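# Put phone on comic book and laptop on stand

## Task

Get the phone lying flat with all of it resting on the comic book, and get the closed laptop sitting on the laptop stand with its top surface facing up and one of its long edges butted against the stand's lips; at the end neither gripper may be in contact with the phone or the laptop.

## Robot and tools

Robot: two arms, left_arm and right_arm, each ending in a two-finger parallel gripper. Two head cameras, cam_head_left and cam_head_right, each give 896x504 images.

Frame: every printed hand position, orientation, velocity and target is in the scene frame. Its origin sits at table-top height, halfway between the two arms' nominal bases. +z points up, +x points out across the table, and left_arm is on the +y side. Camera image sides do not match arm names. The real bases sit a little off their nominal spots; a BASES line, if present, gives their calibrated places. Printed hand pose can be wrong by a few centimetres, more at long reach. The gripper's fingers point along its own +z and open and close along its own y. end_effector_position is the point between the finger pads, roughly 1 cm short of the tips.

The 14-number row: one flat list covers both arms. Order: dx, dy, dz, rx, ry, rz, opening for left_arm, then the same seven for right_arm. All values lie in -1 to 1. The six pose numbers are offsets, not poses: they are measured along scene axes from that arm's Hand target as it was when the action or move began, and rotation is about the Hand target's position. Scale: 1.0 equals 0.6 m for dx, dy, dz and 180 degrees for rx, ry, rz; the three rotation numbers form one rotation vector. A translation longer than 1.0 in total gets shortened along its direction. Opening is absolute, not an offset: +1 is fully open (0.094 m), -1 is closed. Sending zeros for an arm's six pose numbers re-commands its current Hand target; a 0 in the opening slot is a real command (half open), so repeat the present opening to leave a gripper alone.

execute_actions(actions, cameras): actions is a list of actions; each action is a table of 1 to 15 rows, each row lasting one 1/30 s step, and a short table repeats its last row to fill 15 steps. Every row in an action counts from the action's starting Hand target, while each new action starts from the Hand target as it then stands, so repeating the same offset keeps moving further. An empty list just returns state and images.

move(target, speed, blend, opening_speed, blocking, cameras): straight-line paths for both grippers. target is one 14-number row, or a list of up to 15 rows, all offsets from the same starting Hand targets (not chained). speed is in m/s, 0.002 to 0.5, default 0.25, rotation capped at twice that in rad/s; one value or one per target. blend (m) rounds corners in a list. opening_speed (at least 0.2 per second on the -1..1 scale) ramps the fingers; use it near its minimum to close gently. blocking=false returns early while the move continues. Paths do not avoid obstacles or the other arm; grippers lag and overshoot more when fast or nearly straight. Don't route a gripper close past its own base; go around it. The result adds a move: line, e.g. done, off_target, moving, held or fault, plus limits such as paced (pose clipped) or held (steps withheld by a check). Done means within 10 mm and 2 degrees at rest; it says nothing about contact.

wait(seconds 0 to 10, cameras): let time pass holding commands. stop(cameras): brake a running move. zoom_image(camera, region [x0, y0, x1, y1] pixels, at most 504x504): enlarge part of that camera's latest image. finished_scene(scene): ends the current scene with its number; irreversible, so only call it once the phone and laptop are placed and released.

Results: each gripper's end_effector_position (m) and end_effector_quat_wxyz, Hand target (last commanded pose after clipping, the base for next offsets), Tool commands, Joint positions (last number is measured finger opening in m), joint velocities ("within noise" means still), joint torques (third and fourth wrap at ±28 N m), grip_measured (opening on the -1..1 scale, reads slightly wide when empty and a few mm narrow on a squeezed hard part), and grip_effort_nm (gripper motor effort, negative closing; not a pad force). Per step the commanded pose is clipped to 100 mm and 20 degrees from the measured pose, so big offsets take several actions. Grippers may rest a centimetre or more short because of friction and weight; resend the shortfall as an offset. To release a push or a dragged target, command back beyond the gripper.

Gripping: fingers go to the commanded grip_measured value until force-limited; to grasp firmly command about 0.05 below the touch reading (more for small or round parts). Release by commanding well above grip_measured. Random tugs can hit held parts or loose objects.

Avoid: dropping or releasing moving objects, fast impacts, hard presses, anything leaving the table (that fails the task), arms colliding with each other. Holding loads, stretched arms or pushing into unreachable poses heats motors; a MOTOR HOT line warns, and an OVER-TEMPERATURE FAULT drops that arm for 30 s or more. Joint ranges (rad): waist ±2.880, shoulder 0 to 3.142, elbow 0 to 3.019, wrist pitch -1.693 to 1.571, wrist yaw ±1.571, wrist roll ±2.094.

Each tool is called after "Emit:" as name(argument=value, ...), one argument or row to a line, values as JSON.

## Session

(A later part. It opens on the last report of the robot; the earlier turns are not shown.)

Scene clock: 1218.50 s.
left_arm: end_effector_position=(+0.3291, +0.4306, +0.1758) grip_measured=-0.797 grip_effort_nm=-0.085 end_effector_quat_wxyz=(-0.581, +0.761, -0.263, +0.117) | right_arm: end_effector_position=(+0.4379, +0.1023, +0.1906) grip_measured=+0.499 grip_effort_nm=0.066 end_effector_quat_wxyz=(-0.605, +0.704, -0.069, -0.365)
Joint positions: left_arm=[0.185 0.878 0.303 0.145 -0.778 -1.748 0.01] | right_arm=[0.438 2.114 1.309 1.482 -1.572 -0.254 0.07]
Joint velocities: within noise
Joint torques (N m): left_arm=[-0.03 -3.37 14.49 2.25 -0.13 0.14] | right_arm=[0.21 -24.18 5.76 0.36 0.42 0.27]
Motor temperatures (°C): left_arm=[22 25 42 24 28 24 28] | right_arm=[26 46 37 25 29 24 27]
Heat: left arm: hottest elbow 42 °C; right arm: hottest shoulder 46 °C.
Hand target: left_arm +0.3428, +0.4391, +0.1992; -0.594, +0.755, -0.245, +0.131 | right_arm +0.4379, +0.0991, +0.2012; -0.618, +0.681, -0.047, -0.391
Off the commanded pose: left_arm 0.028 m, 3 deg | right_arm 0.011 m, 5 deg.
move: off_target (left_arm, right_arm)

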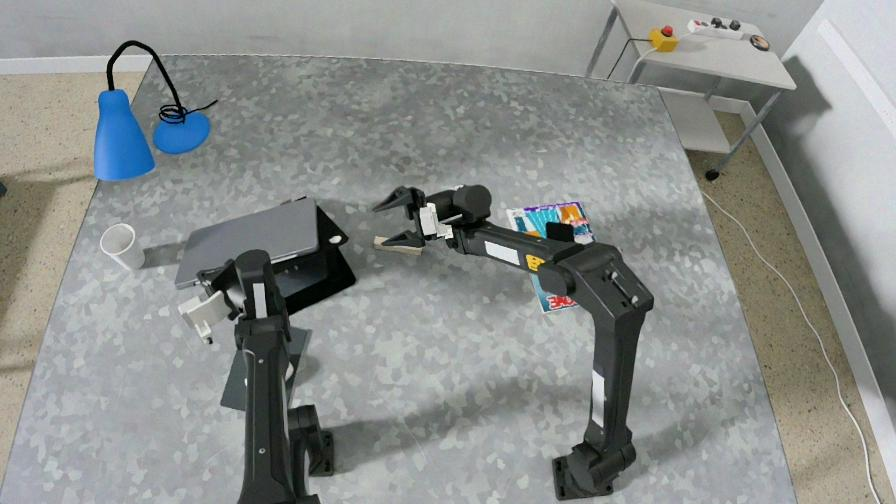

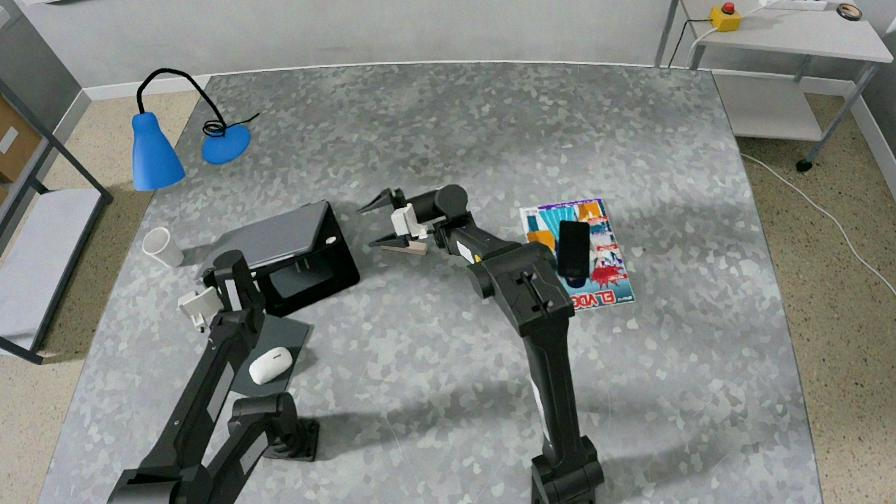

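Emit:
move(
  target=[
    [0.0,0.0,-0.0,0,0,0,0.95,0,0,0,0,0,0,0.5],
    [0.04,0.04,-0.02,0,0,0,0.95,0,0,0,0,0,0,0.5],
  ],
  opening_speed=1,
  speed=0.06,
)

Emit:
move(
  target=[
    [0.0,0.0,0,0,0,0,-0.8,0,0,0,0,0,0,0.5],
  ],
  opening_speed=0.6,
  speed=0.05,
)

Emit:
zoom_image(
  camera="cam_head_left",
  region=[160, 180, 370, 380],
)

Emit:
zoom_image(
  camera="cam_head_right",
  region=[170, 180, 380, 380],
)

Scene clock: 1225.93 s.
left_arm: end_effector_position=(+0.3451, +0.4504, +0.1562) grip_measured=+0.948 grip_effort_nm=0.134 end_effector_quat_wxyz=(-0.576, +0.765, -0.267, +0.112) | right_arm: end_effector_position=(+0.4379, +0.1023, +0.1906) grip_measured=+0.499 grip_effort_nm=0.066 end_effector_quat_wxyz=(-0.605, +0.704, -0.069, -0.365)
Joint positions: left_arm=[0.253 1.029 0.318 0.285 -0.715 -1.716 0.092] | right_arm=[0.438 2.114 1.309 1.482 -1.572 -0.254 0.07]
Joint velocities: within noise
Joint torques (N m): left_arm=[-0.56 -4.89 15.5 2.67 -0.13 0.2] | right_arm=[0.21 -24.12 5.78 0.39 0.43 0.26]
Motor temperatures (°C): left_arm=[22 25 43 24 28 24 28] | right_arm=[26 46 36 25 28 24 27]
Heat: left arm: hottest elbow 43 °C; right arm: hottest shoulder 46 °C.
Hand target: left_arm +0.3668, +0.4632, +0.1872; -0.594, +0.755, -0.245, +0.131 | right_arm +0.4379, +0.0991, +0.2012; -0.618, +0.681, -0.047, -0.391
Off the commanded pose: left_arm 0.040 m, 4 deg | right_arm 0.011 m, 5 deg.
move: off_target (left_arm, right_arm)

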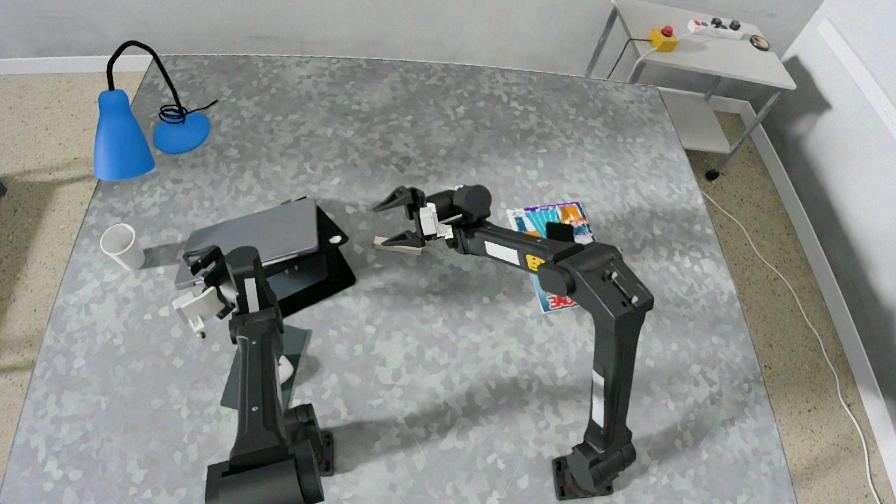

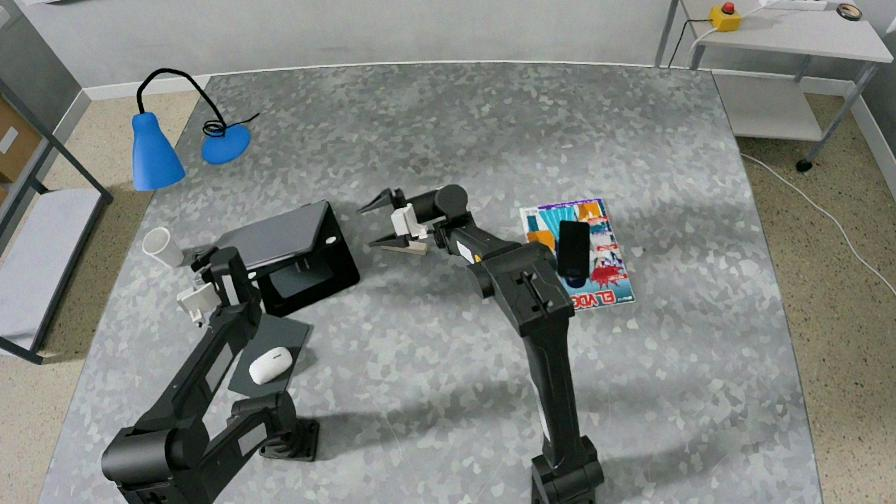

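Scene clock: 1229.20 s.
left_arm: end_effector_position=(+0.3476, +0.4535, +0.1625) grip_measured=-0.797 grip_effort_nm=-0.100 end_effector_quat_wxyz=(-0.580, +0.763, -0.261, +0.115) | right_arm: end_effector_position=(+0.4379, +0.1023, +0.1906) grip_measured=+0.499 grip_effort_nm=0.061 end_effector_quat_wxyz=(-0.605, +0.704, -0.069, -0.365)
Joint positions: left_arm=[0.259 1.029 0.328 0.293 -0.715 -1.713 0.01] | right_arm=[0.438 2.114 1.309 1.482 -1.572 -0.254 0.07]
Joint velocities: within noise
Joint torques (N m): left_arm=[-0.85 -4.66 14.86 2.13 -0.1 0.13] | right_arm=[0.26 -24.18 5.78 0.4 0.42 0.27]
Motor temperatures (°C): left_arm=[22 25 43 24 28 24 28] | right_arm=[26 46 36 25 28 24 27]
Heat: left arm: hottest elbow 43 °C; right arm: hottest shoulder 46 °C.
Hand target: left_arm +0.3670, +0.4631, +0.1873; -0.594, +0.755, -0.246, +0.131 | right_arm +0.4379, +0.0991, +0.2012; -0.618, +0.681, -0.047, -0.391
Off the commanded pose: left_arm 0.033 m, 3 deg | right_arm 0.011 m, 5 deg.
move: off_target (left_arm, right_arm)

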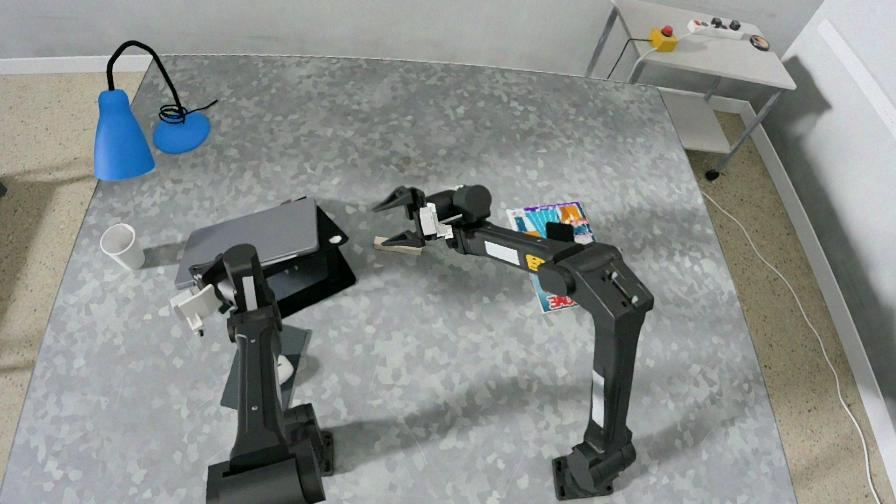

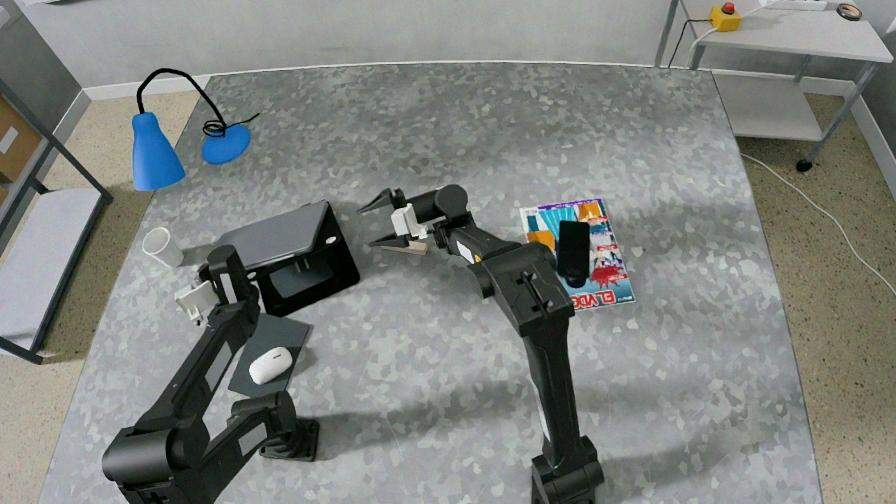

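Scaled by 2.400.

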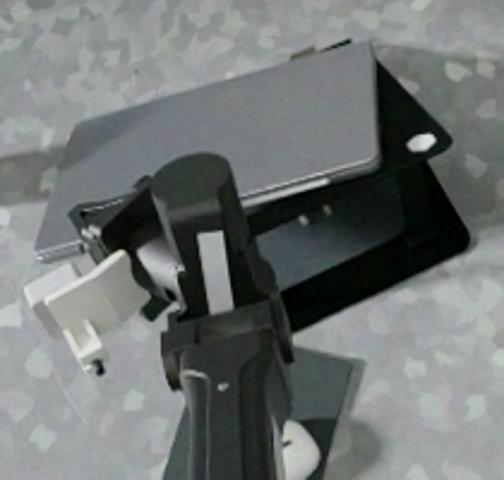

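Scaled by 2.400.

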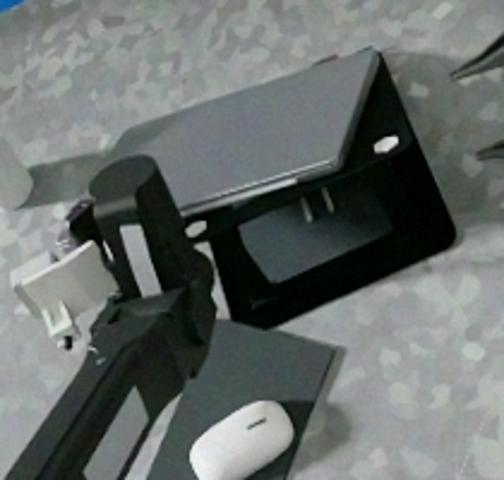

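Emit:
move(
  target=[
    [-0.08,-0.08,0,0,0,0,-0.8,0,0,0,0,0,0,0.5],
    [-0.08,-0.08,-0.06,0,0,0,0.95,0,0,0,0,0,0,0.5],
    [0.0,0.0,-0.065,0,0,0,0.95,0,0,0,0,0,0,0.5],
  ],
  speed=0.1,
)

Emit:
zoom_image(
  camera="cam_head_left",
  region=[160, 180, 370, 380],
)

Emit:
zoom_image(
  camera="cam_head_right",
  region=[170, 180, 380, 380],
)

Scene clock: 1235.77 s.
left_arm: end_effector_position=(+0.3389, +0.4521, +0.1208) grip_measured=+0.948 grip_effort_nm=0.115 end_effector_quat_wxyz=(-0.577, +0.766, -0.263, +0.107) | right_arm: end_effector_position=(+0.4379, +0.1023, +0.1906) grip_measured=+0.499 grip_effort_nm=0.066 end_effector_quat_wxyz=(-0.605, +0.704, -0.069, -0.365)
Joint positions: left_arm=[0.26 1.161 0.259 0.475 -0.72 -1.716 0.092] | right_arm=[0.438 2.114 1.309 1.482 -1.572 -0.254 0.07]
Joint velocities: within noise
Joint torques (N m): left_arm=[-0.38 -5.48 14.09 2.51 0.07 0.17] | right_arm=[0.21 -24.18 5.75 0.39 0.43 0.26]
Motor temperatures (°C): left_arm=[22 25 43 24 28 24 28] | right_arm=[26 46 36 25 28 24 27]
Heat: left arm: hottest elbow 43 °C; right arm: hottest shoulder 46 °C.
Hand target: left_arm +0.3668, +0.4631, +0.1481; -0.594, +0.755, -0.246, +0.131 | right_arm +0.4379, +0.0991, +0.2012; -0.618, +0.681, -0.047, -0.391
Off the commanded pose: left_arm 0.041 m, 4 deg | right_arm 0.011 m, 5 deg.
move: off_target (left_arm, right_arm)

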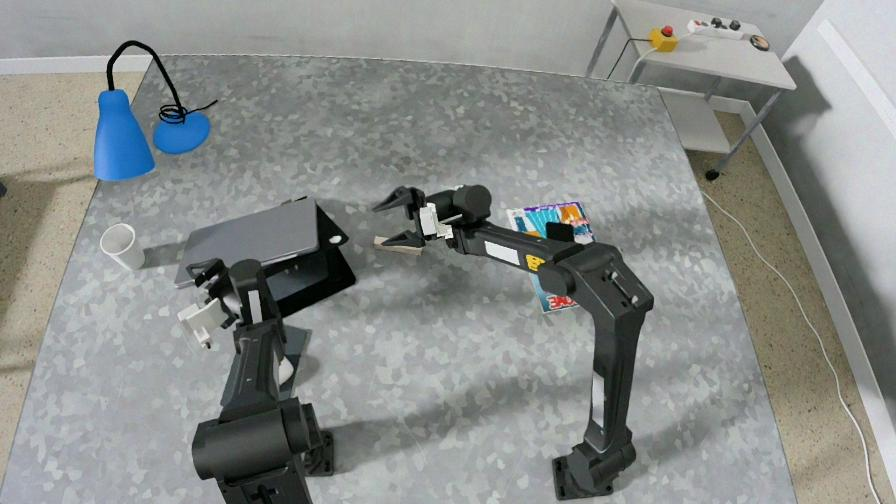

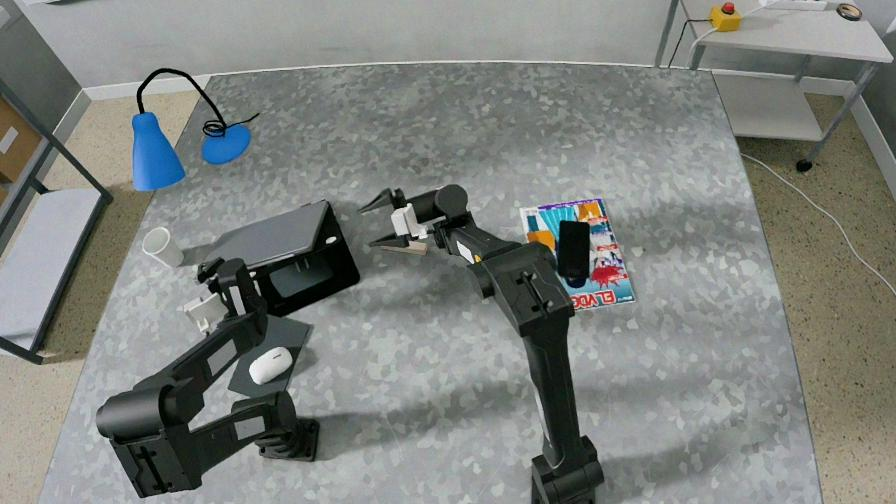

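Scaled by 2.400.

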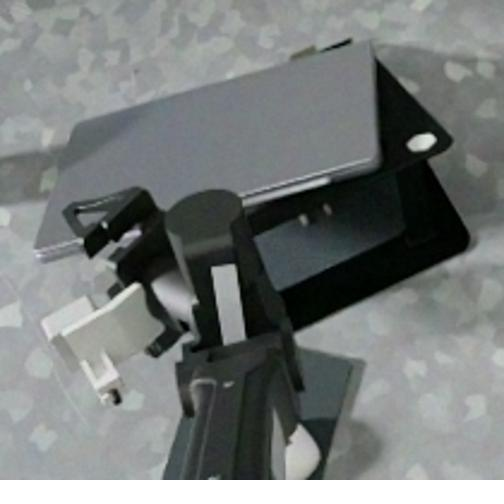

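Scaled by 2.400.

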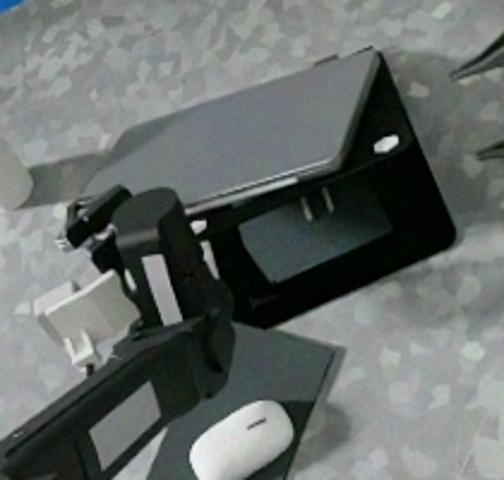

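Emit:
move(
  target=[
    [0.0,0.0,0,0,0,0,-1,0,0,0,0,0,0,0.5],
  ],
  opening_speed=0.6,
  speed=0.05,
)

Emit:
zoom_image(
  camera="cam_head_left",
  region=[160, 180, 370, 380],
)

Scene clock: 1241.13 s.
left_arm: end_effector_position=(+0.3410, +0.4550, +0.1249) grip_measured=-0.987 grip_effort_nm=-0.691 end_effector_quat_wxyz=(-0.580, +0.765, -0.258, +0.110) | right_arm: end_effector_position=(+0.4379, +0.1023, +0.1906) grip_measured=+0.499 grip_effort_nm=0.071 end_effector_quat_wxyz=(-0.605, +0.704, -0.069, -0.365)
Joint positions: left_arm=[0.266 1.162 0.267 0.48 -0.72 -1.715 0.001] | right_arm=[0.438 2.114 1.309 1.482 -1.572 -0.254 0.07]
Joint velocities: within noise
Joint torques (N m): left_arm=[-1.03 -4.72 13.75 2.33 0.08 0.17] | right_arm=[0.26 -24.12 5.75 0.38 0.43 0.26]
Motor temperatures (°C): left_arm=[22 25 42 24 28 24 28] | right_arm=[26 46 36 25 28 24 27]
Heat: left arm: hottest elbow 42 °C; right arm: hottest shoulder 46 °C.
Hand target: left_arm +0.3668, +0.4632, +0.1482; -0.594, +0.755, -0.245, +0.131 | right_arm +0.4379, +0.0991, +0.2011; -0.618, +0.681, -0.047, -0.391
Off the commanded pose: left_arm 0.036 m, 3 deg | right_arm 0.011 m, 5 deg.
move: off_target (left_arm, right_arm)

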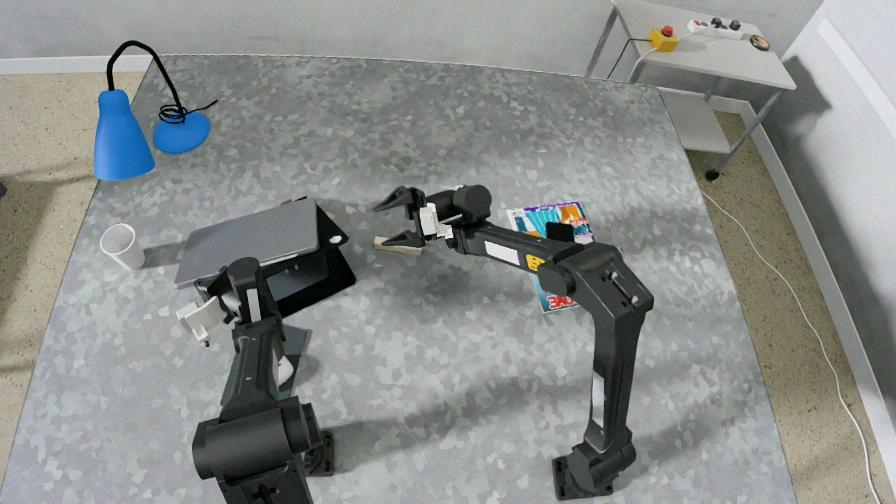

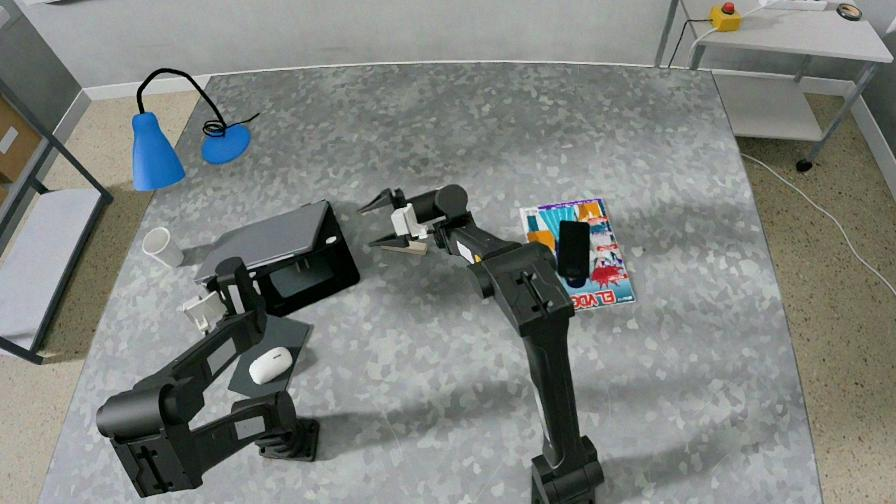

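Scaled by 2.400.

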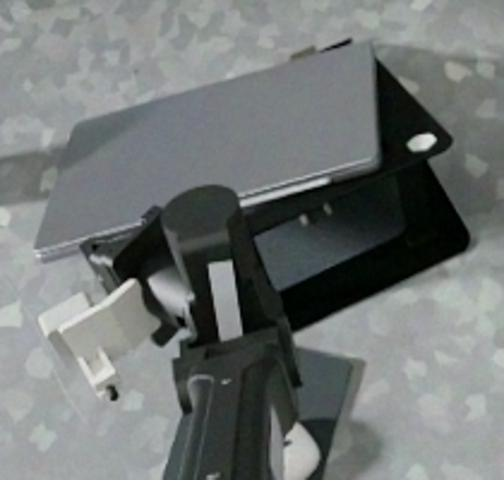

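Emit:
move(
  target=[
    [-0.03,-0.03,0.03,0,0,0,0.95,0,0,0,0,0,0,0.5],
    [0.04,0.03,0.035,0,0,0,0.95,0,0,0,0,0,0,0.5],
  ],
  opening_speed=1,
  speed=0.08,
)

Emit:
move(
  target=[
    [0.0,0.0,0,0,0,0,-1,0,0,0,0,0,0,0.5],
  ],
  opening_speed=0.6,
  speed=0.05,
)

Emit:
zoom_image(
  camera="cam_head_left",
  region=[160, 180, 370, 380],
)

Scene clock: 1246.67 s.
left_arm: end_effector_position=(+0.3637, +0.4704, +0.1396) grip_measured=+0.947 grip_effort_nm=0.125 end_effector_quat_wxyz=(-0.576, +0.765, -0.269, +0.102) | right_arm: end_effector_position=(+0.4379, +0.1023, +0.1906) grip_measured=+0.499 grip_effort_nm=0.066 end_effector_quat_wxyz=(-0.605, +0.704, -0.069, -0.365)
Joint positions: left_arm=[0.299 1.187 0.352 0.414 -0.686 -1.684 0.091] | right_arm=[0.438 2.114 1.309 1.482 -1.572 -0.254 0.07]
Joint velocities: within noise
Joint torques (N m): left_arm=[-1.32 -6.07 14.79 2.47 0.07 -0.01] | right_arm=[0.26 -24.18 5.78 0.39 0.43 0.27]
Motor temperatures (°C): left_arm=[22 25 42 24 28 24 28] | right_arm=[26 46 36 25 28 24 27]
Heat: left arm: hottest elbow 42 °C; right arm: hottest shoulder 46 °C.
Hand target: left_arm +0.3908, +0.4812, +0.1692; -0.594, +0.755, -0.246, +0.131 | right_arm +0.4379, +0.0991, +0.2012; -0.618, +0.681, -0.047, -0.391
Off the commanded pose: left_arm 0.042 m, 5 deg | right_arm 0.011 m, 5 deg.
move: off_target (left_arm, right_arm)

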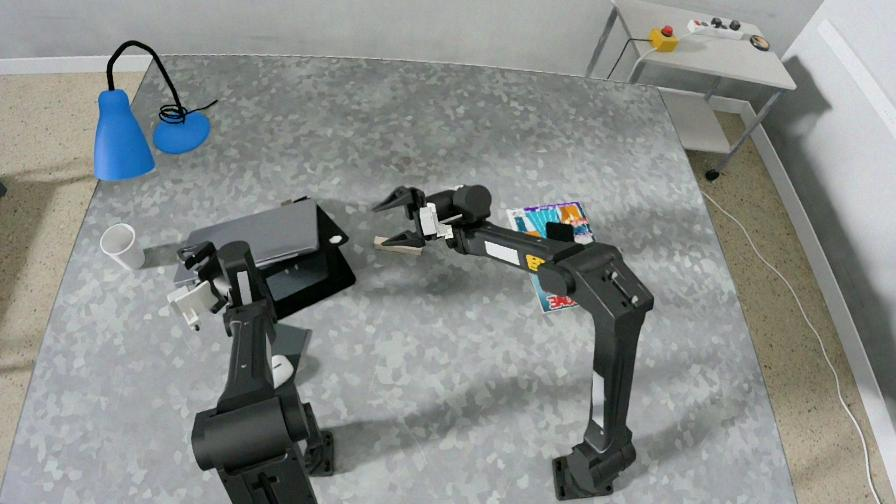

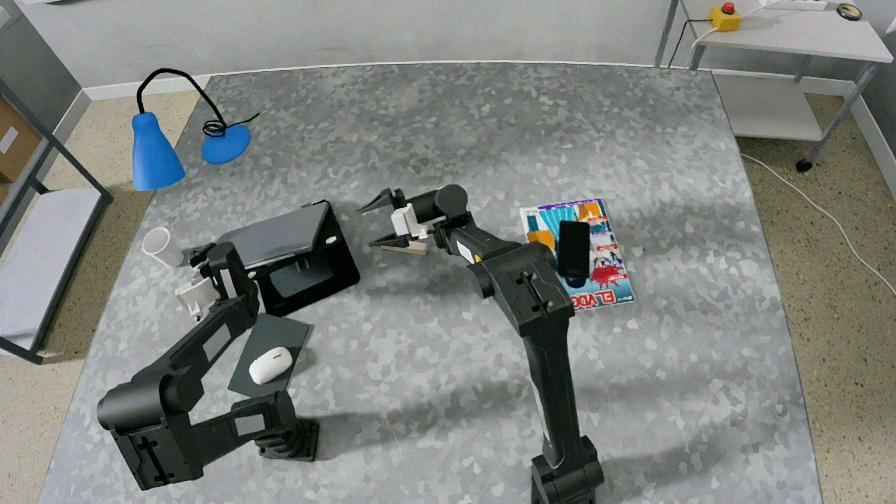

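Scene clock: 1250.13 s.
left_arm: end_effector_position=(+0.3639, +0.4704, +0.1298) grip_measured=-0.643 grip_effort_nm=-1.004 end_effector_quat_wxyz=(-0.568, +0.769, -0.277, +0.094) | right_arm: end_effector_position=(+0.4379, +0.1023, +0.1906) grip_measured=+0.499 grip_effort_nm=0.071 end_effector_quat_wxyz=(-0.605, +0.704, -0.069, -0.365)
Joint positions: left_arm=[0.301 1.211 0.352 0.411 -0.68 -1.683 0.017] | right_arm=[0.438 2.114 1.309 1.482 -1.572 -0.254 0.07]
Joint velocities: within noise
Joint torques (N m): left_arm=[-1.14 -8.7 14.52 2.76 -0.09 0] | right_arm=[0.26 -24.23 5.78 0.38 0.43 0.27]
Motor temperatures (°C): left_arm=[22 25 42 24 28 24 28] | right_arm=[26 46 36 25 28 24 27]
Heat: left arm: hottest elbow 42 °C; right arm: hottest shoulder 46 °C.
Hand target: left_arm +0.3908, +0.4811, +0.1691; -0.594, +0.755, -0.246, +0.131 | right_arm +0.4379, +0.0991, +0.2012; -0.618, +0.681, -0.047, -0.391
Off the commanded pose: left_arm 0.049 m, 6 deg | right_arm 0.011 m, 5 deg.
move: off_target (left_arm, right_arm)

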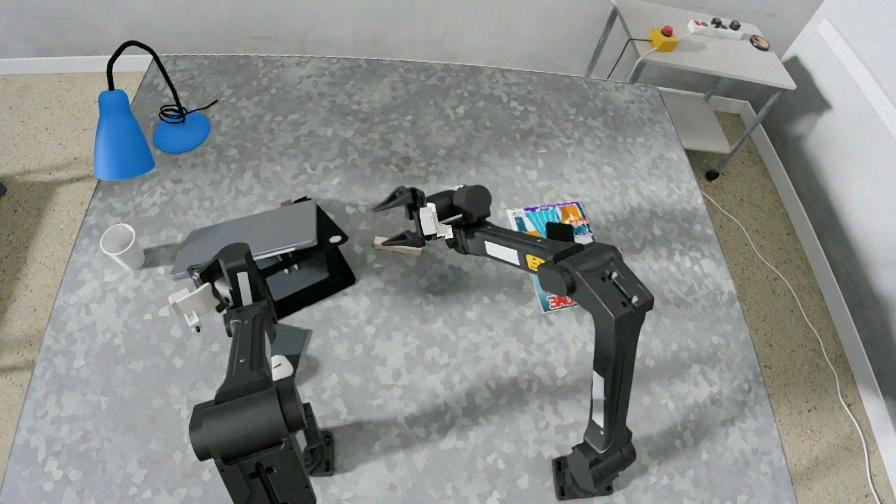

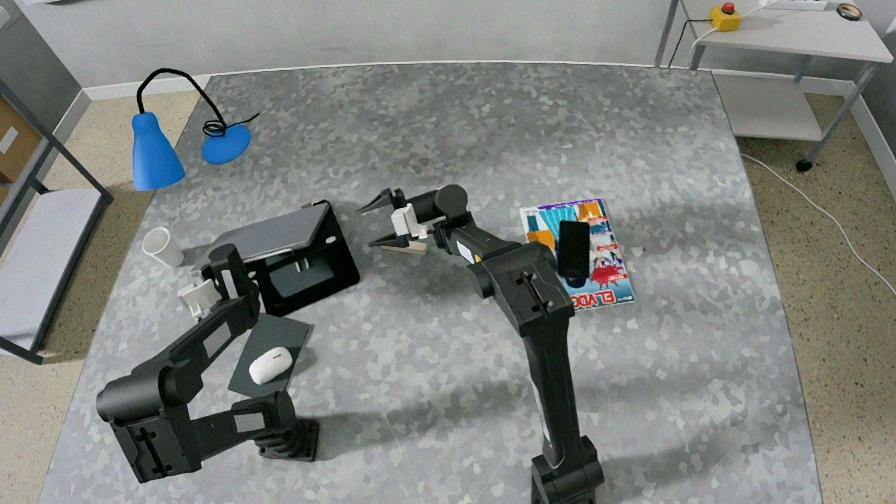

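Scaled by 2.400.

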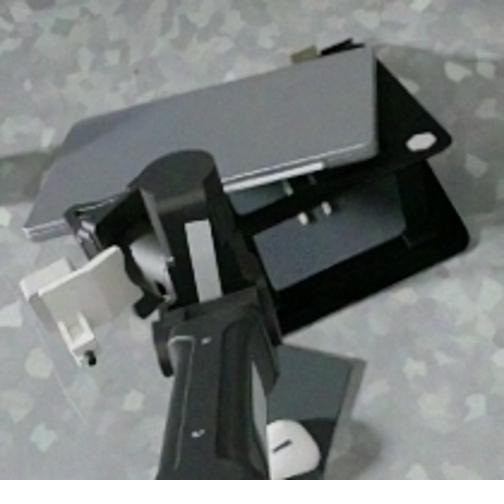

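Emit:
move(
  target=[
    [0.0,0.0,0.06,0,0,0,-1,0,0,0,0,0,0,0.5],
    [-0.08,-0.04,0.06,0,0,0.04,-1,0,0,0,0,0,0,0.5],
  ],
  speed=0.08,
)

Emit:
zoom_image(
  camera="cam_head_left",
  region=[160, 180, 370, 380],
)

Emit:
zoom_image(
  camera="cam_head_right",
  region=[170, 180, 380, 380],
)

Scene clock: 1254.63 s.
left_arm: end_effector_position=(+0.3270, +0.4545, +0.1513) grip_measured=-0.660 grip_effort_nm=-1.009 end_effector_quat_wxyz=(-0.567, +0.782, -0.257, +0.037) | right_arm: end_effector_position=(+0.4379, +0.1023, +0.1906) grip_measured=+0.499 grip_effort_nm=0.066 end_effector_quat_wxyz=(-0.605, +0.704, -0.069, -0.365)
Joint positions: left_arm=[0.232 1.023 0.352 0.108 -0.845 -1.76 0.016] | right_arm=[0.438 2.114 1.309 1.482 -1.572 -0.254 0.07]
Joint velocities: within noise
Joint torques (N m): left_arm=[-1.49 -11.93 14.2 2.63 -1.11 -0.32] | right_arm=[0.26 -24.18 5.78 0.39 0.43 0.27]
Motor temperatures (°C): left_arm=[22 25 43 24 28 24 28] | right_arm=[26 46 36 25 28 24 27]
Heat: left arm: hottest elbow 43 °C; right arm: hottest shoulder 46 °C.
Hand target: left_arm +0.3428, +0.4572, +0.2052; -0.601, +0.769, -0.198, +0.093 | right_arm +0.4379, +0.0991, +0.2011; -0.618, +0.681, -0.047, -0.391
Off the commanded pose: left_arm 0.056 m, 10 deg | right_arm 0.011 m, 5 deg.
move: off_target (left_arm, right_arm)

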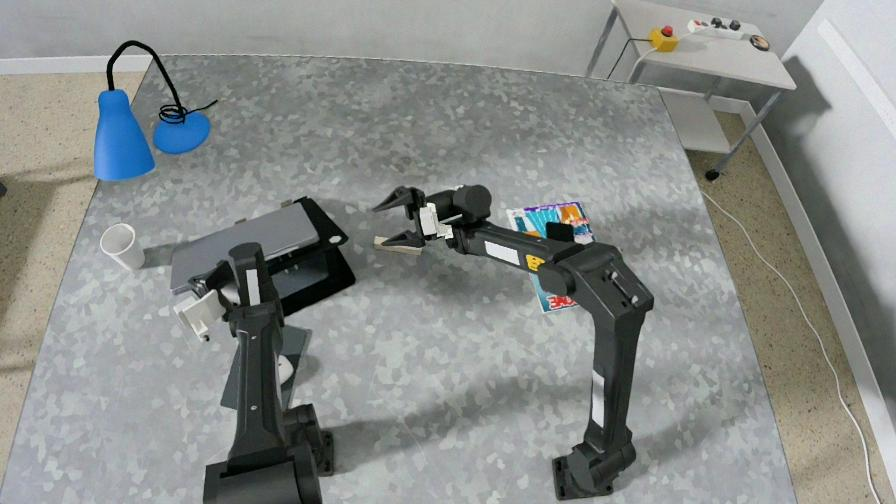

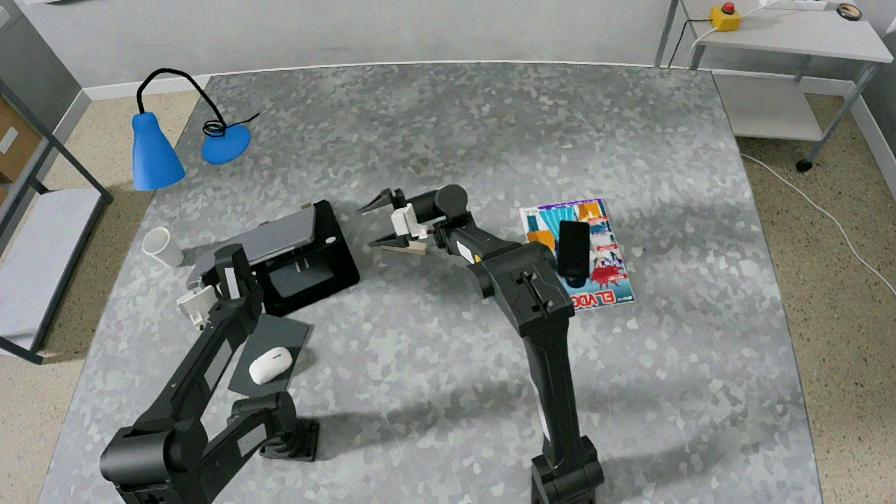

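Scaled by 2.400.

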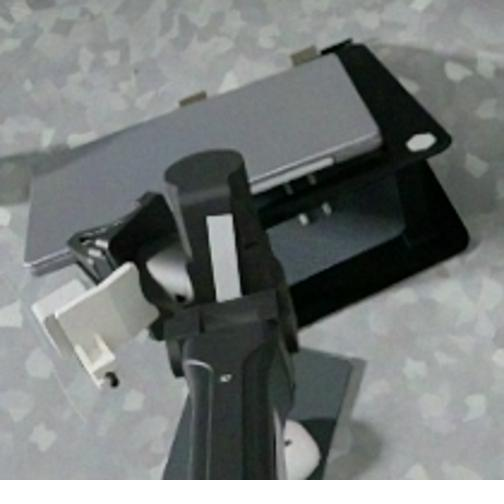

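Scaled by 2.400.

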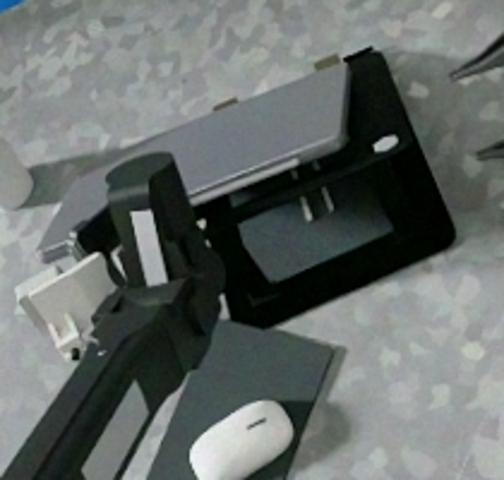

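Emit:
move(
  target=[
    [0.0,-0.06,0.0,0,0,0,-1,0,0,0,0,0,0,0.5],
  ],
  speed=0.08,
)

Emit:
zoom_image(
  camera="cam_head_left",
  region=[160, 180, 370, 380],
)

Emit:
zoom_image(
  camera="cam_head_right",
  region=[170, 180, 380, 380],
)

Scene clock: 1258.77 s.
left_arm: end_effector_position=(+0.3216, +0.4263, +0.1567) grip_measured=-0.660 grip_effort_nm=-1.009 end_effector_quat_wxyz=(-0.577, +0.778, -0.248, +0.028) | right_arm: end_effector_position=(+0.4379, +0.1023, +0.1906) grip_measured=+0.499 grip_effort_nm=0.066 end_effector_quat_wxyz=(-0.605, +0.704, -0.069, -0.365)
Joint positions: left_arm=[0.108 0.984 0.352 -0.008 -0.981 -1.864 0.016] | right_arm=[0.438 2.114 1.309 1.482 -1.572 -0.254 0.07]
Joint velocities: within noise
Joint torques (N m): left_arm=[-3.31 -9.64 14.72 2.26 -0.76 -0.31] | right_arm=[0.21 -24.23 5.76 0.38 0.42 0.26]
Motor temperatures (°C): left_arm=[22 26 43 24 28 24 28] | right_arm=[26 46 36 25 28 24 27]
Heat: left arm: hottest elbow 43 °C; right arm: hottest shoulder 46 °C.
Hand target: left_arm +0.3428, +0.4211, +0.2052; -0.601, +0.769, -0.198, +0.093 | right_arm +0.4379, +0.0991, +0.2011; -0.618, +0.681, -0.047, -0.391
Off the commanded pose: left_arm 0.053 m, 10 deg | right_arm 0.011 m, 5 deg.
move: off_target (left_arm, right_arm)

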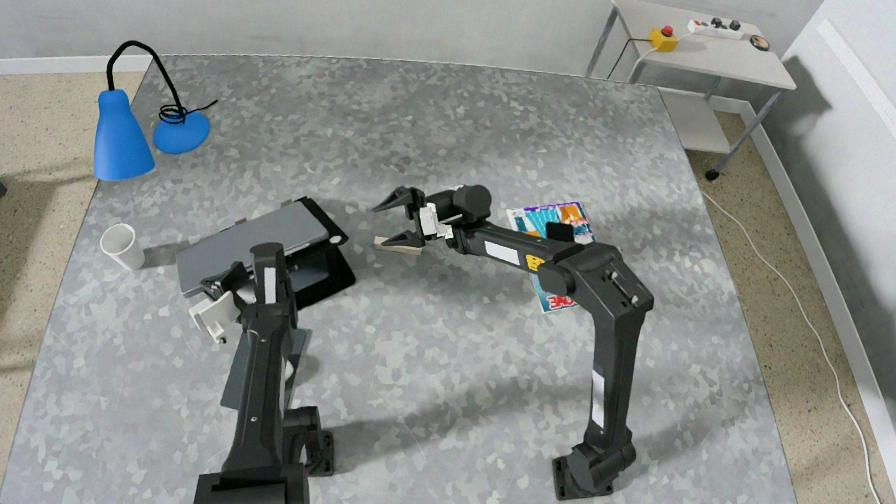

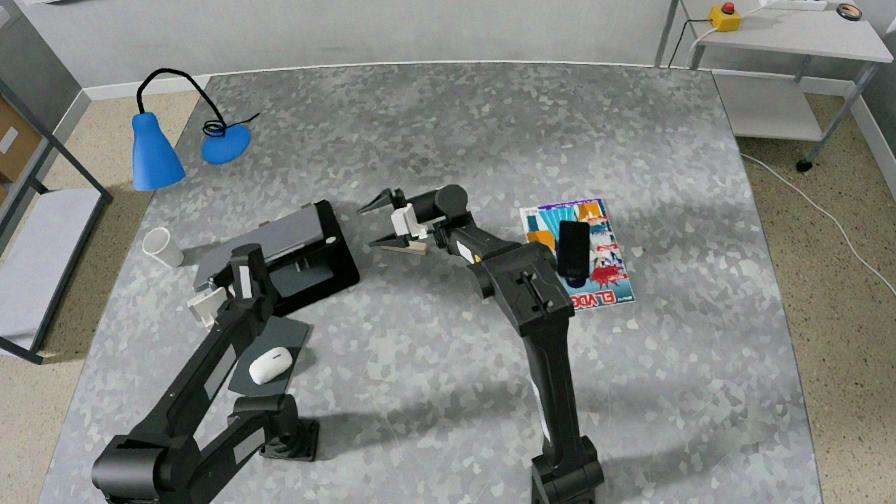

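Scaled by 2.400.

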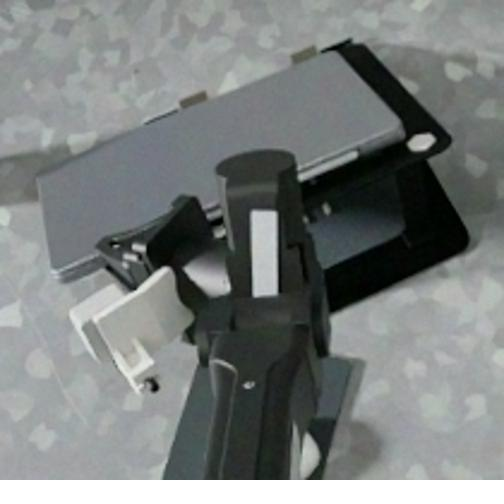

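Scaled by 2.400.

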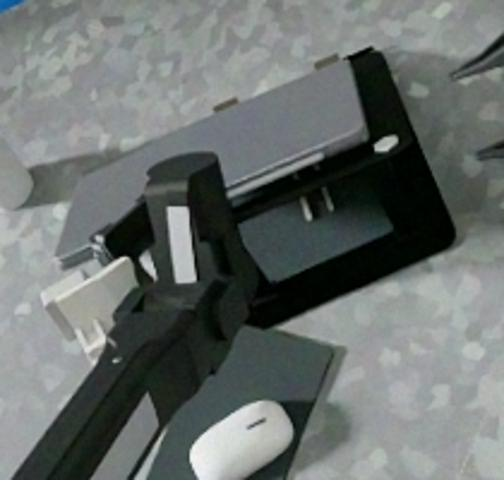

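Emit:
move(
  target=[
    [0.01,-0.04,0.0,0,0,-0.01,-1,0,0,0,0,0,0,0.5],
    [0.0,-0.03,-0.06,0,0,-0.01,-1,0,0,0,0,0,0,0.5],
  ],
  speed=0.08,
)

Emit:
zoom_image(
  camera="cam_head_left",
  region=[160, 180, 370, 380],
)

Emit:
zoom_image(
  camera="cam_head_right",
  region=[170, 180, 380, 380],
)

Scene clock: 1262.93 s.
left_arm: end_effector_position=(+0.3249, +0.4088, +0.1444) grip_measured=-0.662 grip_effort_nm=-1.009 end_effector_quat_wxyz=(-0.585, +0.773, -0.242, +0.049) | right_arm: end_effector_position=(+0.4379, +0.1023, +0.1906) grip_measured=+0.499 grip_effort_nm=0.071 end_effector_quat_wxyz=(-0.605, +0.704, -0.069, -0.365)
Joint positions: left_arm=[0.037 1.021 0.32 0.058 -1.025 -1.92 0.016] | right_arm=[0.438 2.114 1.309 1.482 -1.572 -0.254 0.07]
Joint velocities: within noise
Joint torques (N m): left_arm=[-2.78 -6.71 11.43 3.79 -0.36 -0.13] | right_arm=[0.21 -24.23 5.75 0.38 0.42 0.27]
Motor temperatures (°C): left_arm=[22 26 43 24 28 24 29] | right_arm=[26 47 36 25 28 24 27]
Heat: left arm: hottest elbow 43 °C; right arm: hottest shoulder 47 °C.
Hand target: left_arm +0.3429, +0.4031, +0.1691; -0.599, +0.766, -0.210, +0.103 | right_arm +0.4379, +0.0991, +0.2012; -0.618, +0.681, -0.047, -0.391
Off the commanded pose: left_arm 0.031 m, 7 deg | right_arm 0.011 m, 5 deg.
move: off_target (left_arm, right_arm)

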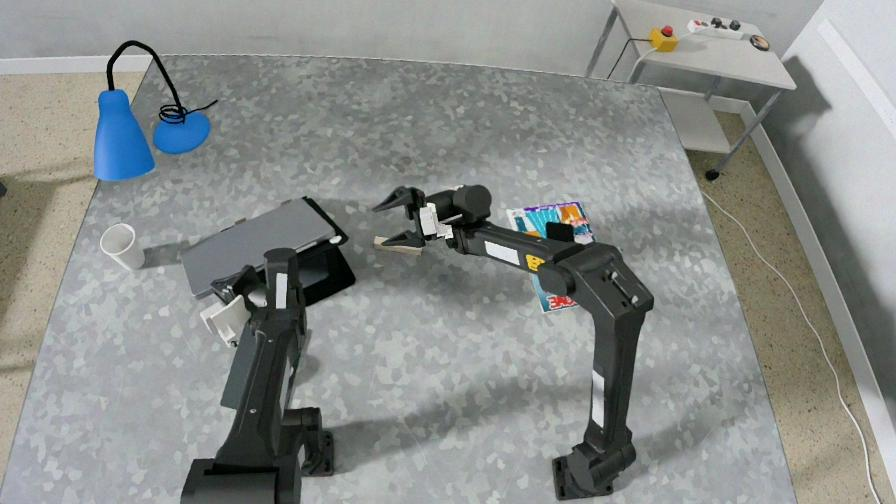

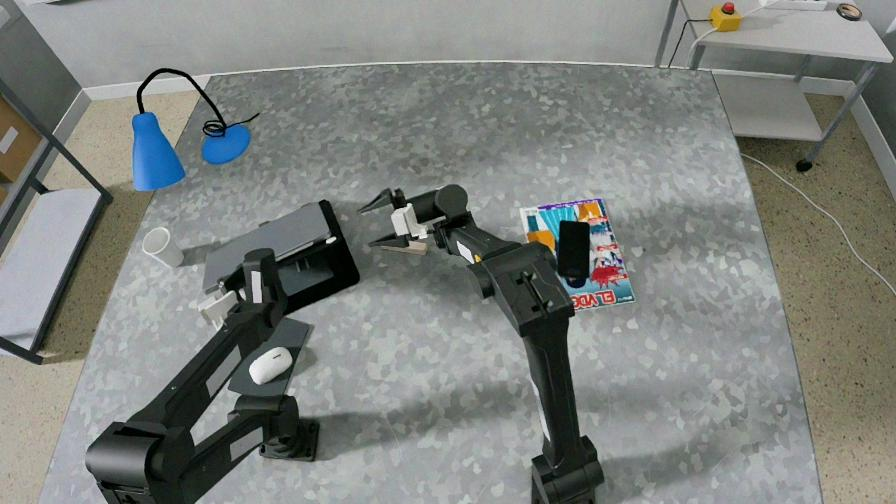

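Scaled by 2.400.

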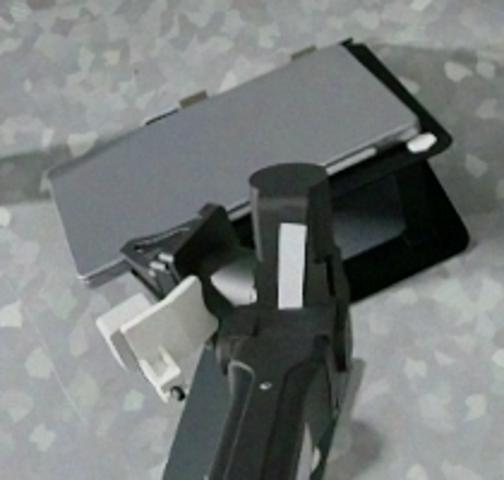

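Scaled by 2.400.

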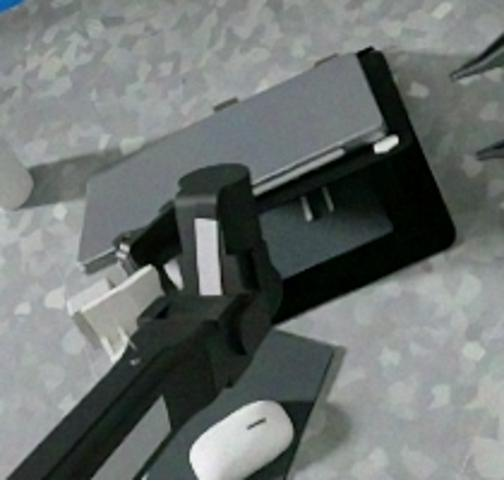

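Emit:
move(
  target=[
    [-0.03,0.01,-0.03,0,0,0,-1,0,0,0,0,0,0,0.5],
    [-0.03,0.01,-0.03,0,0,0,-0.3,0,0,0,0,0,0,0.5],
  ],
  speed=0.05,
  opening_speed=0.25,
)

Emit:
zoom_image(
  camera="cam_head_left",
  region=[160, 180, 370, 380],
)

Emit:
zoom_image(
  camera="cam_head_right",
  region=[170, 180, 380, 380],
)

Scene clock: 1269.77 s.
left_arm: end_effector_position=(+0.3247, +0.4085, +0.1456) grip_measured=-0.303 grip_effort_nm=0.129 end_effector_quat_wxyz=(-0.595, +0.767, -0.223, +0.090) | right_arm: end_effector_position=(+0.4379, +0.1023, +0.1906) grip_measured=+0.499 grip_effort_nm=0.071 end_effector_quat_wxyz=(-0.605, +0.704, -0.069, -0.365)
Joint positions: left_arm=[0.043 1.013 0.275 0.203 -1 -1.901 0.033] | right_arm=[0.438 2.114 1.309 1.482 -1.572 -0.254 0.07]
Joint velocities: within noise
Joint torques (N m): left_arm=[-0.85 -6.12 8.84 2.06 -0.39 -0.05] | right_arm=[0.32 -24.23 5.76 0.39 0.42 0.27]
Motor temperatures (°C): left_arm=[22 26 43 24 28 24 29] | right_arm=[26 47 36 25 28 24 27]
Heat: left arm: hottest elbow 43 °C; right arm: hottest shoulder 47 °C.
Hand target: left_arm +0.3249, +0.4091, +0.1513; -0.599, +0.766, -0.210, +0.103 | right_arm +0.4379, +0.0991, +0.2011; -0.618, +0.681, -0.047, -0.391
Off the commanded pose: left_arm 0.006 m, 2 deg | right_arm 0.011 m, 5 deg.
move: off_target (right_arm); target 2's new opening was sent with left_arm's hand 0.010 m and 5 deg from that target

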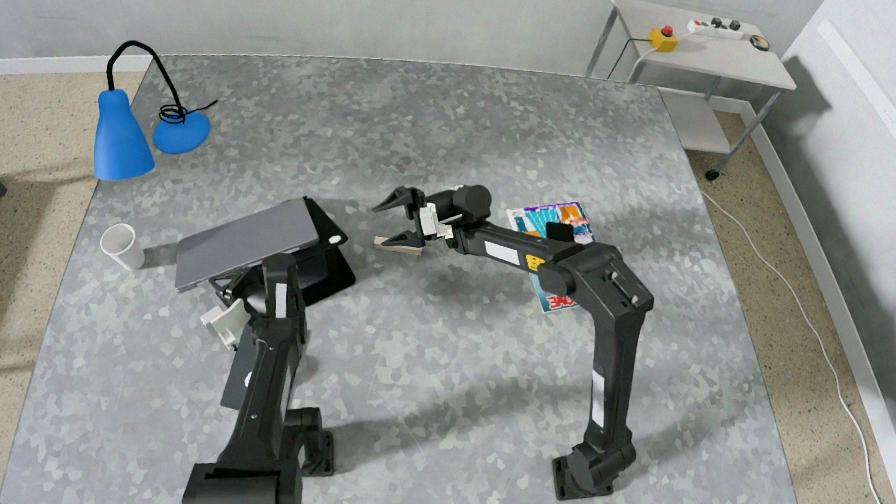

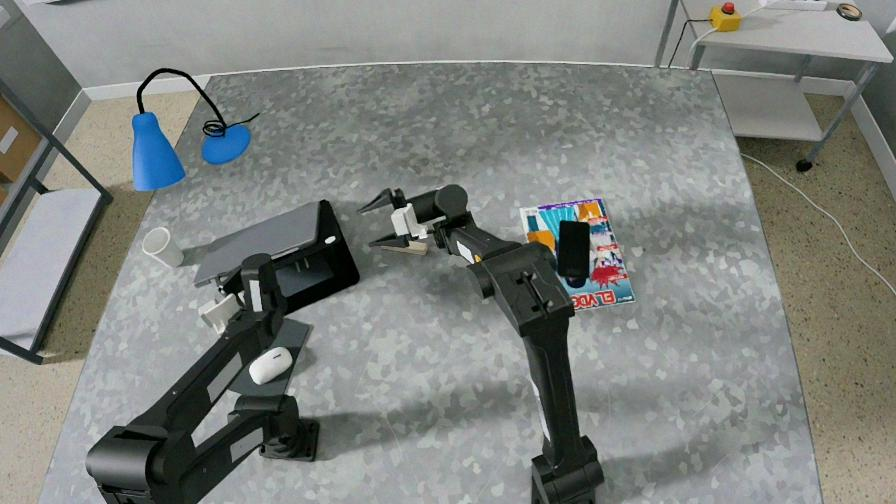

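Scaled by 2.400.

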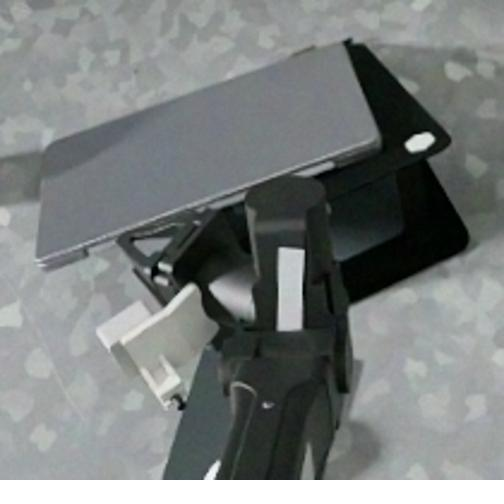

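Scaled by 2.400.

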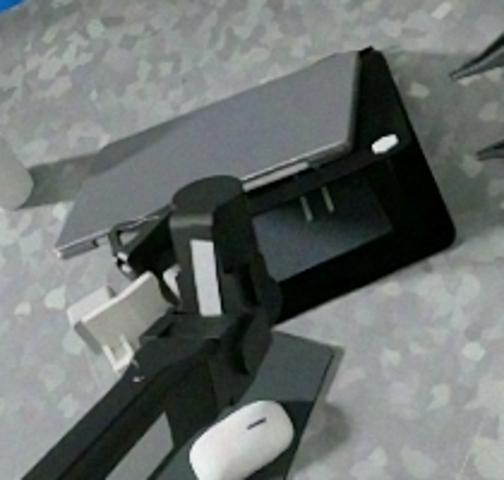

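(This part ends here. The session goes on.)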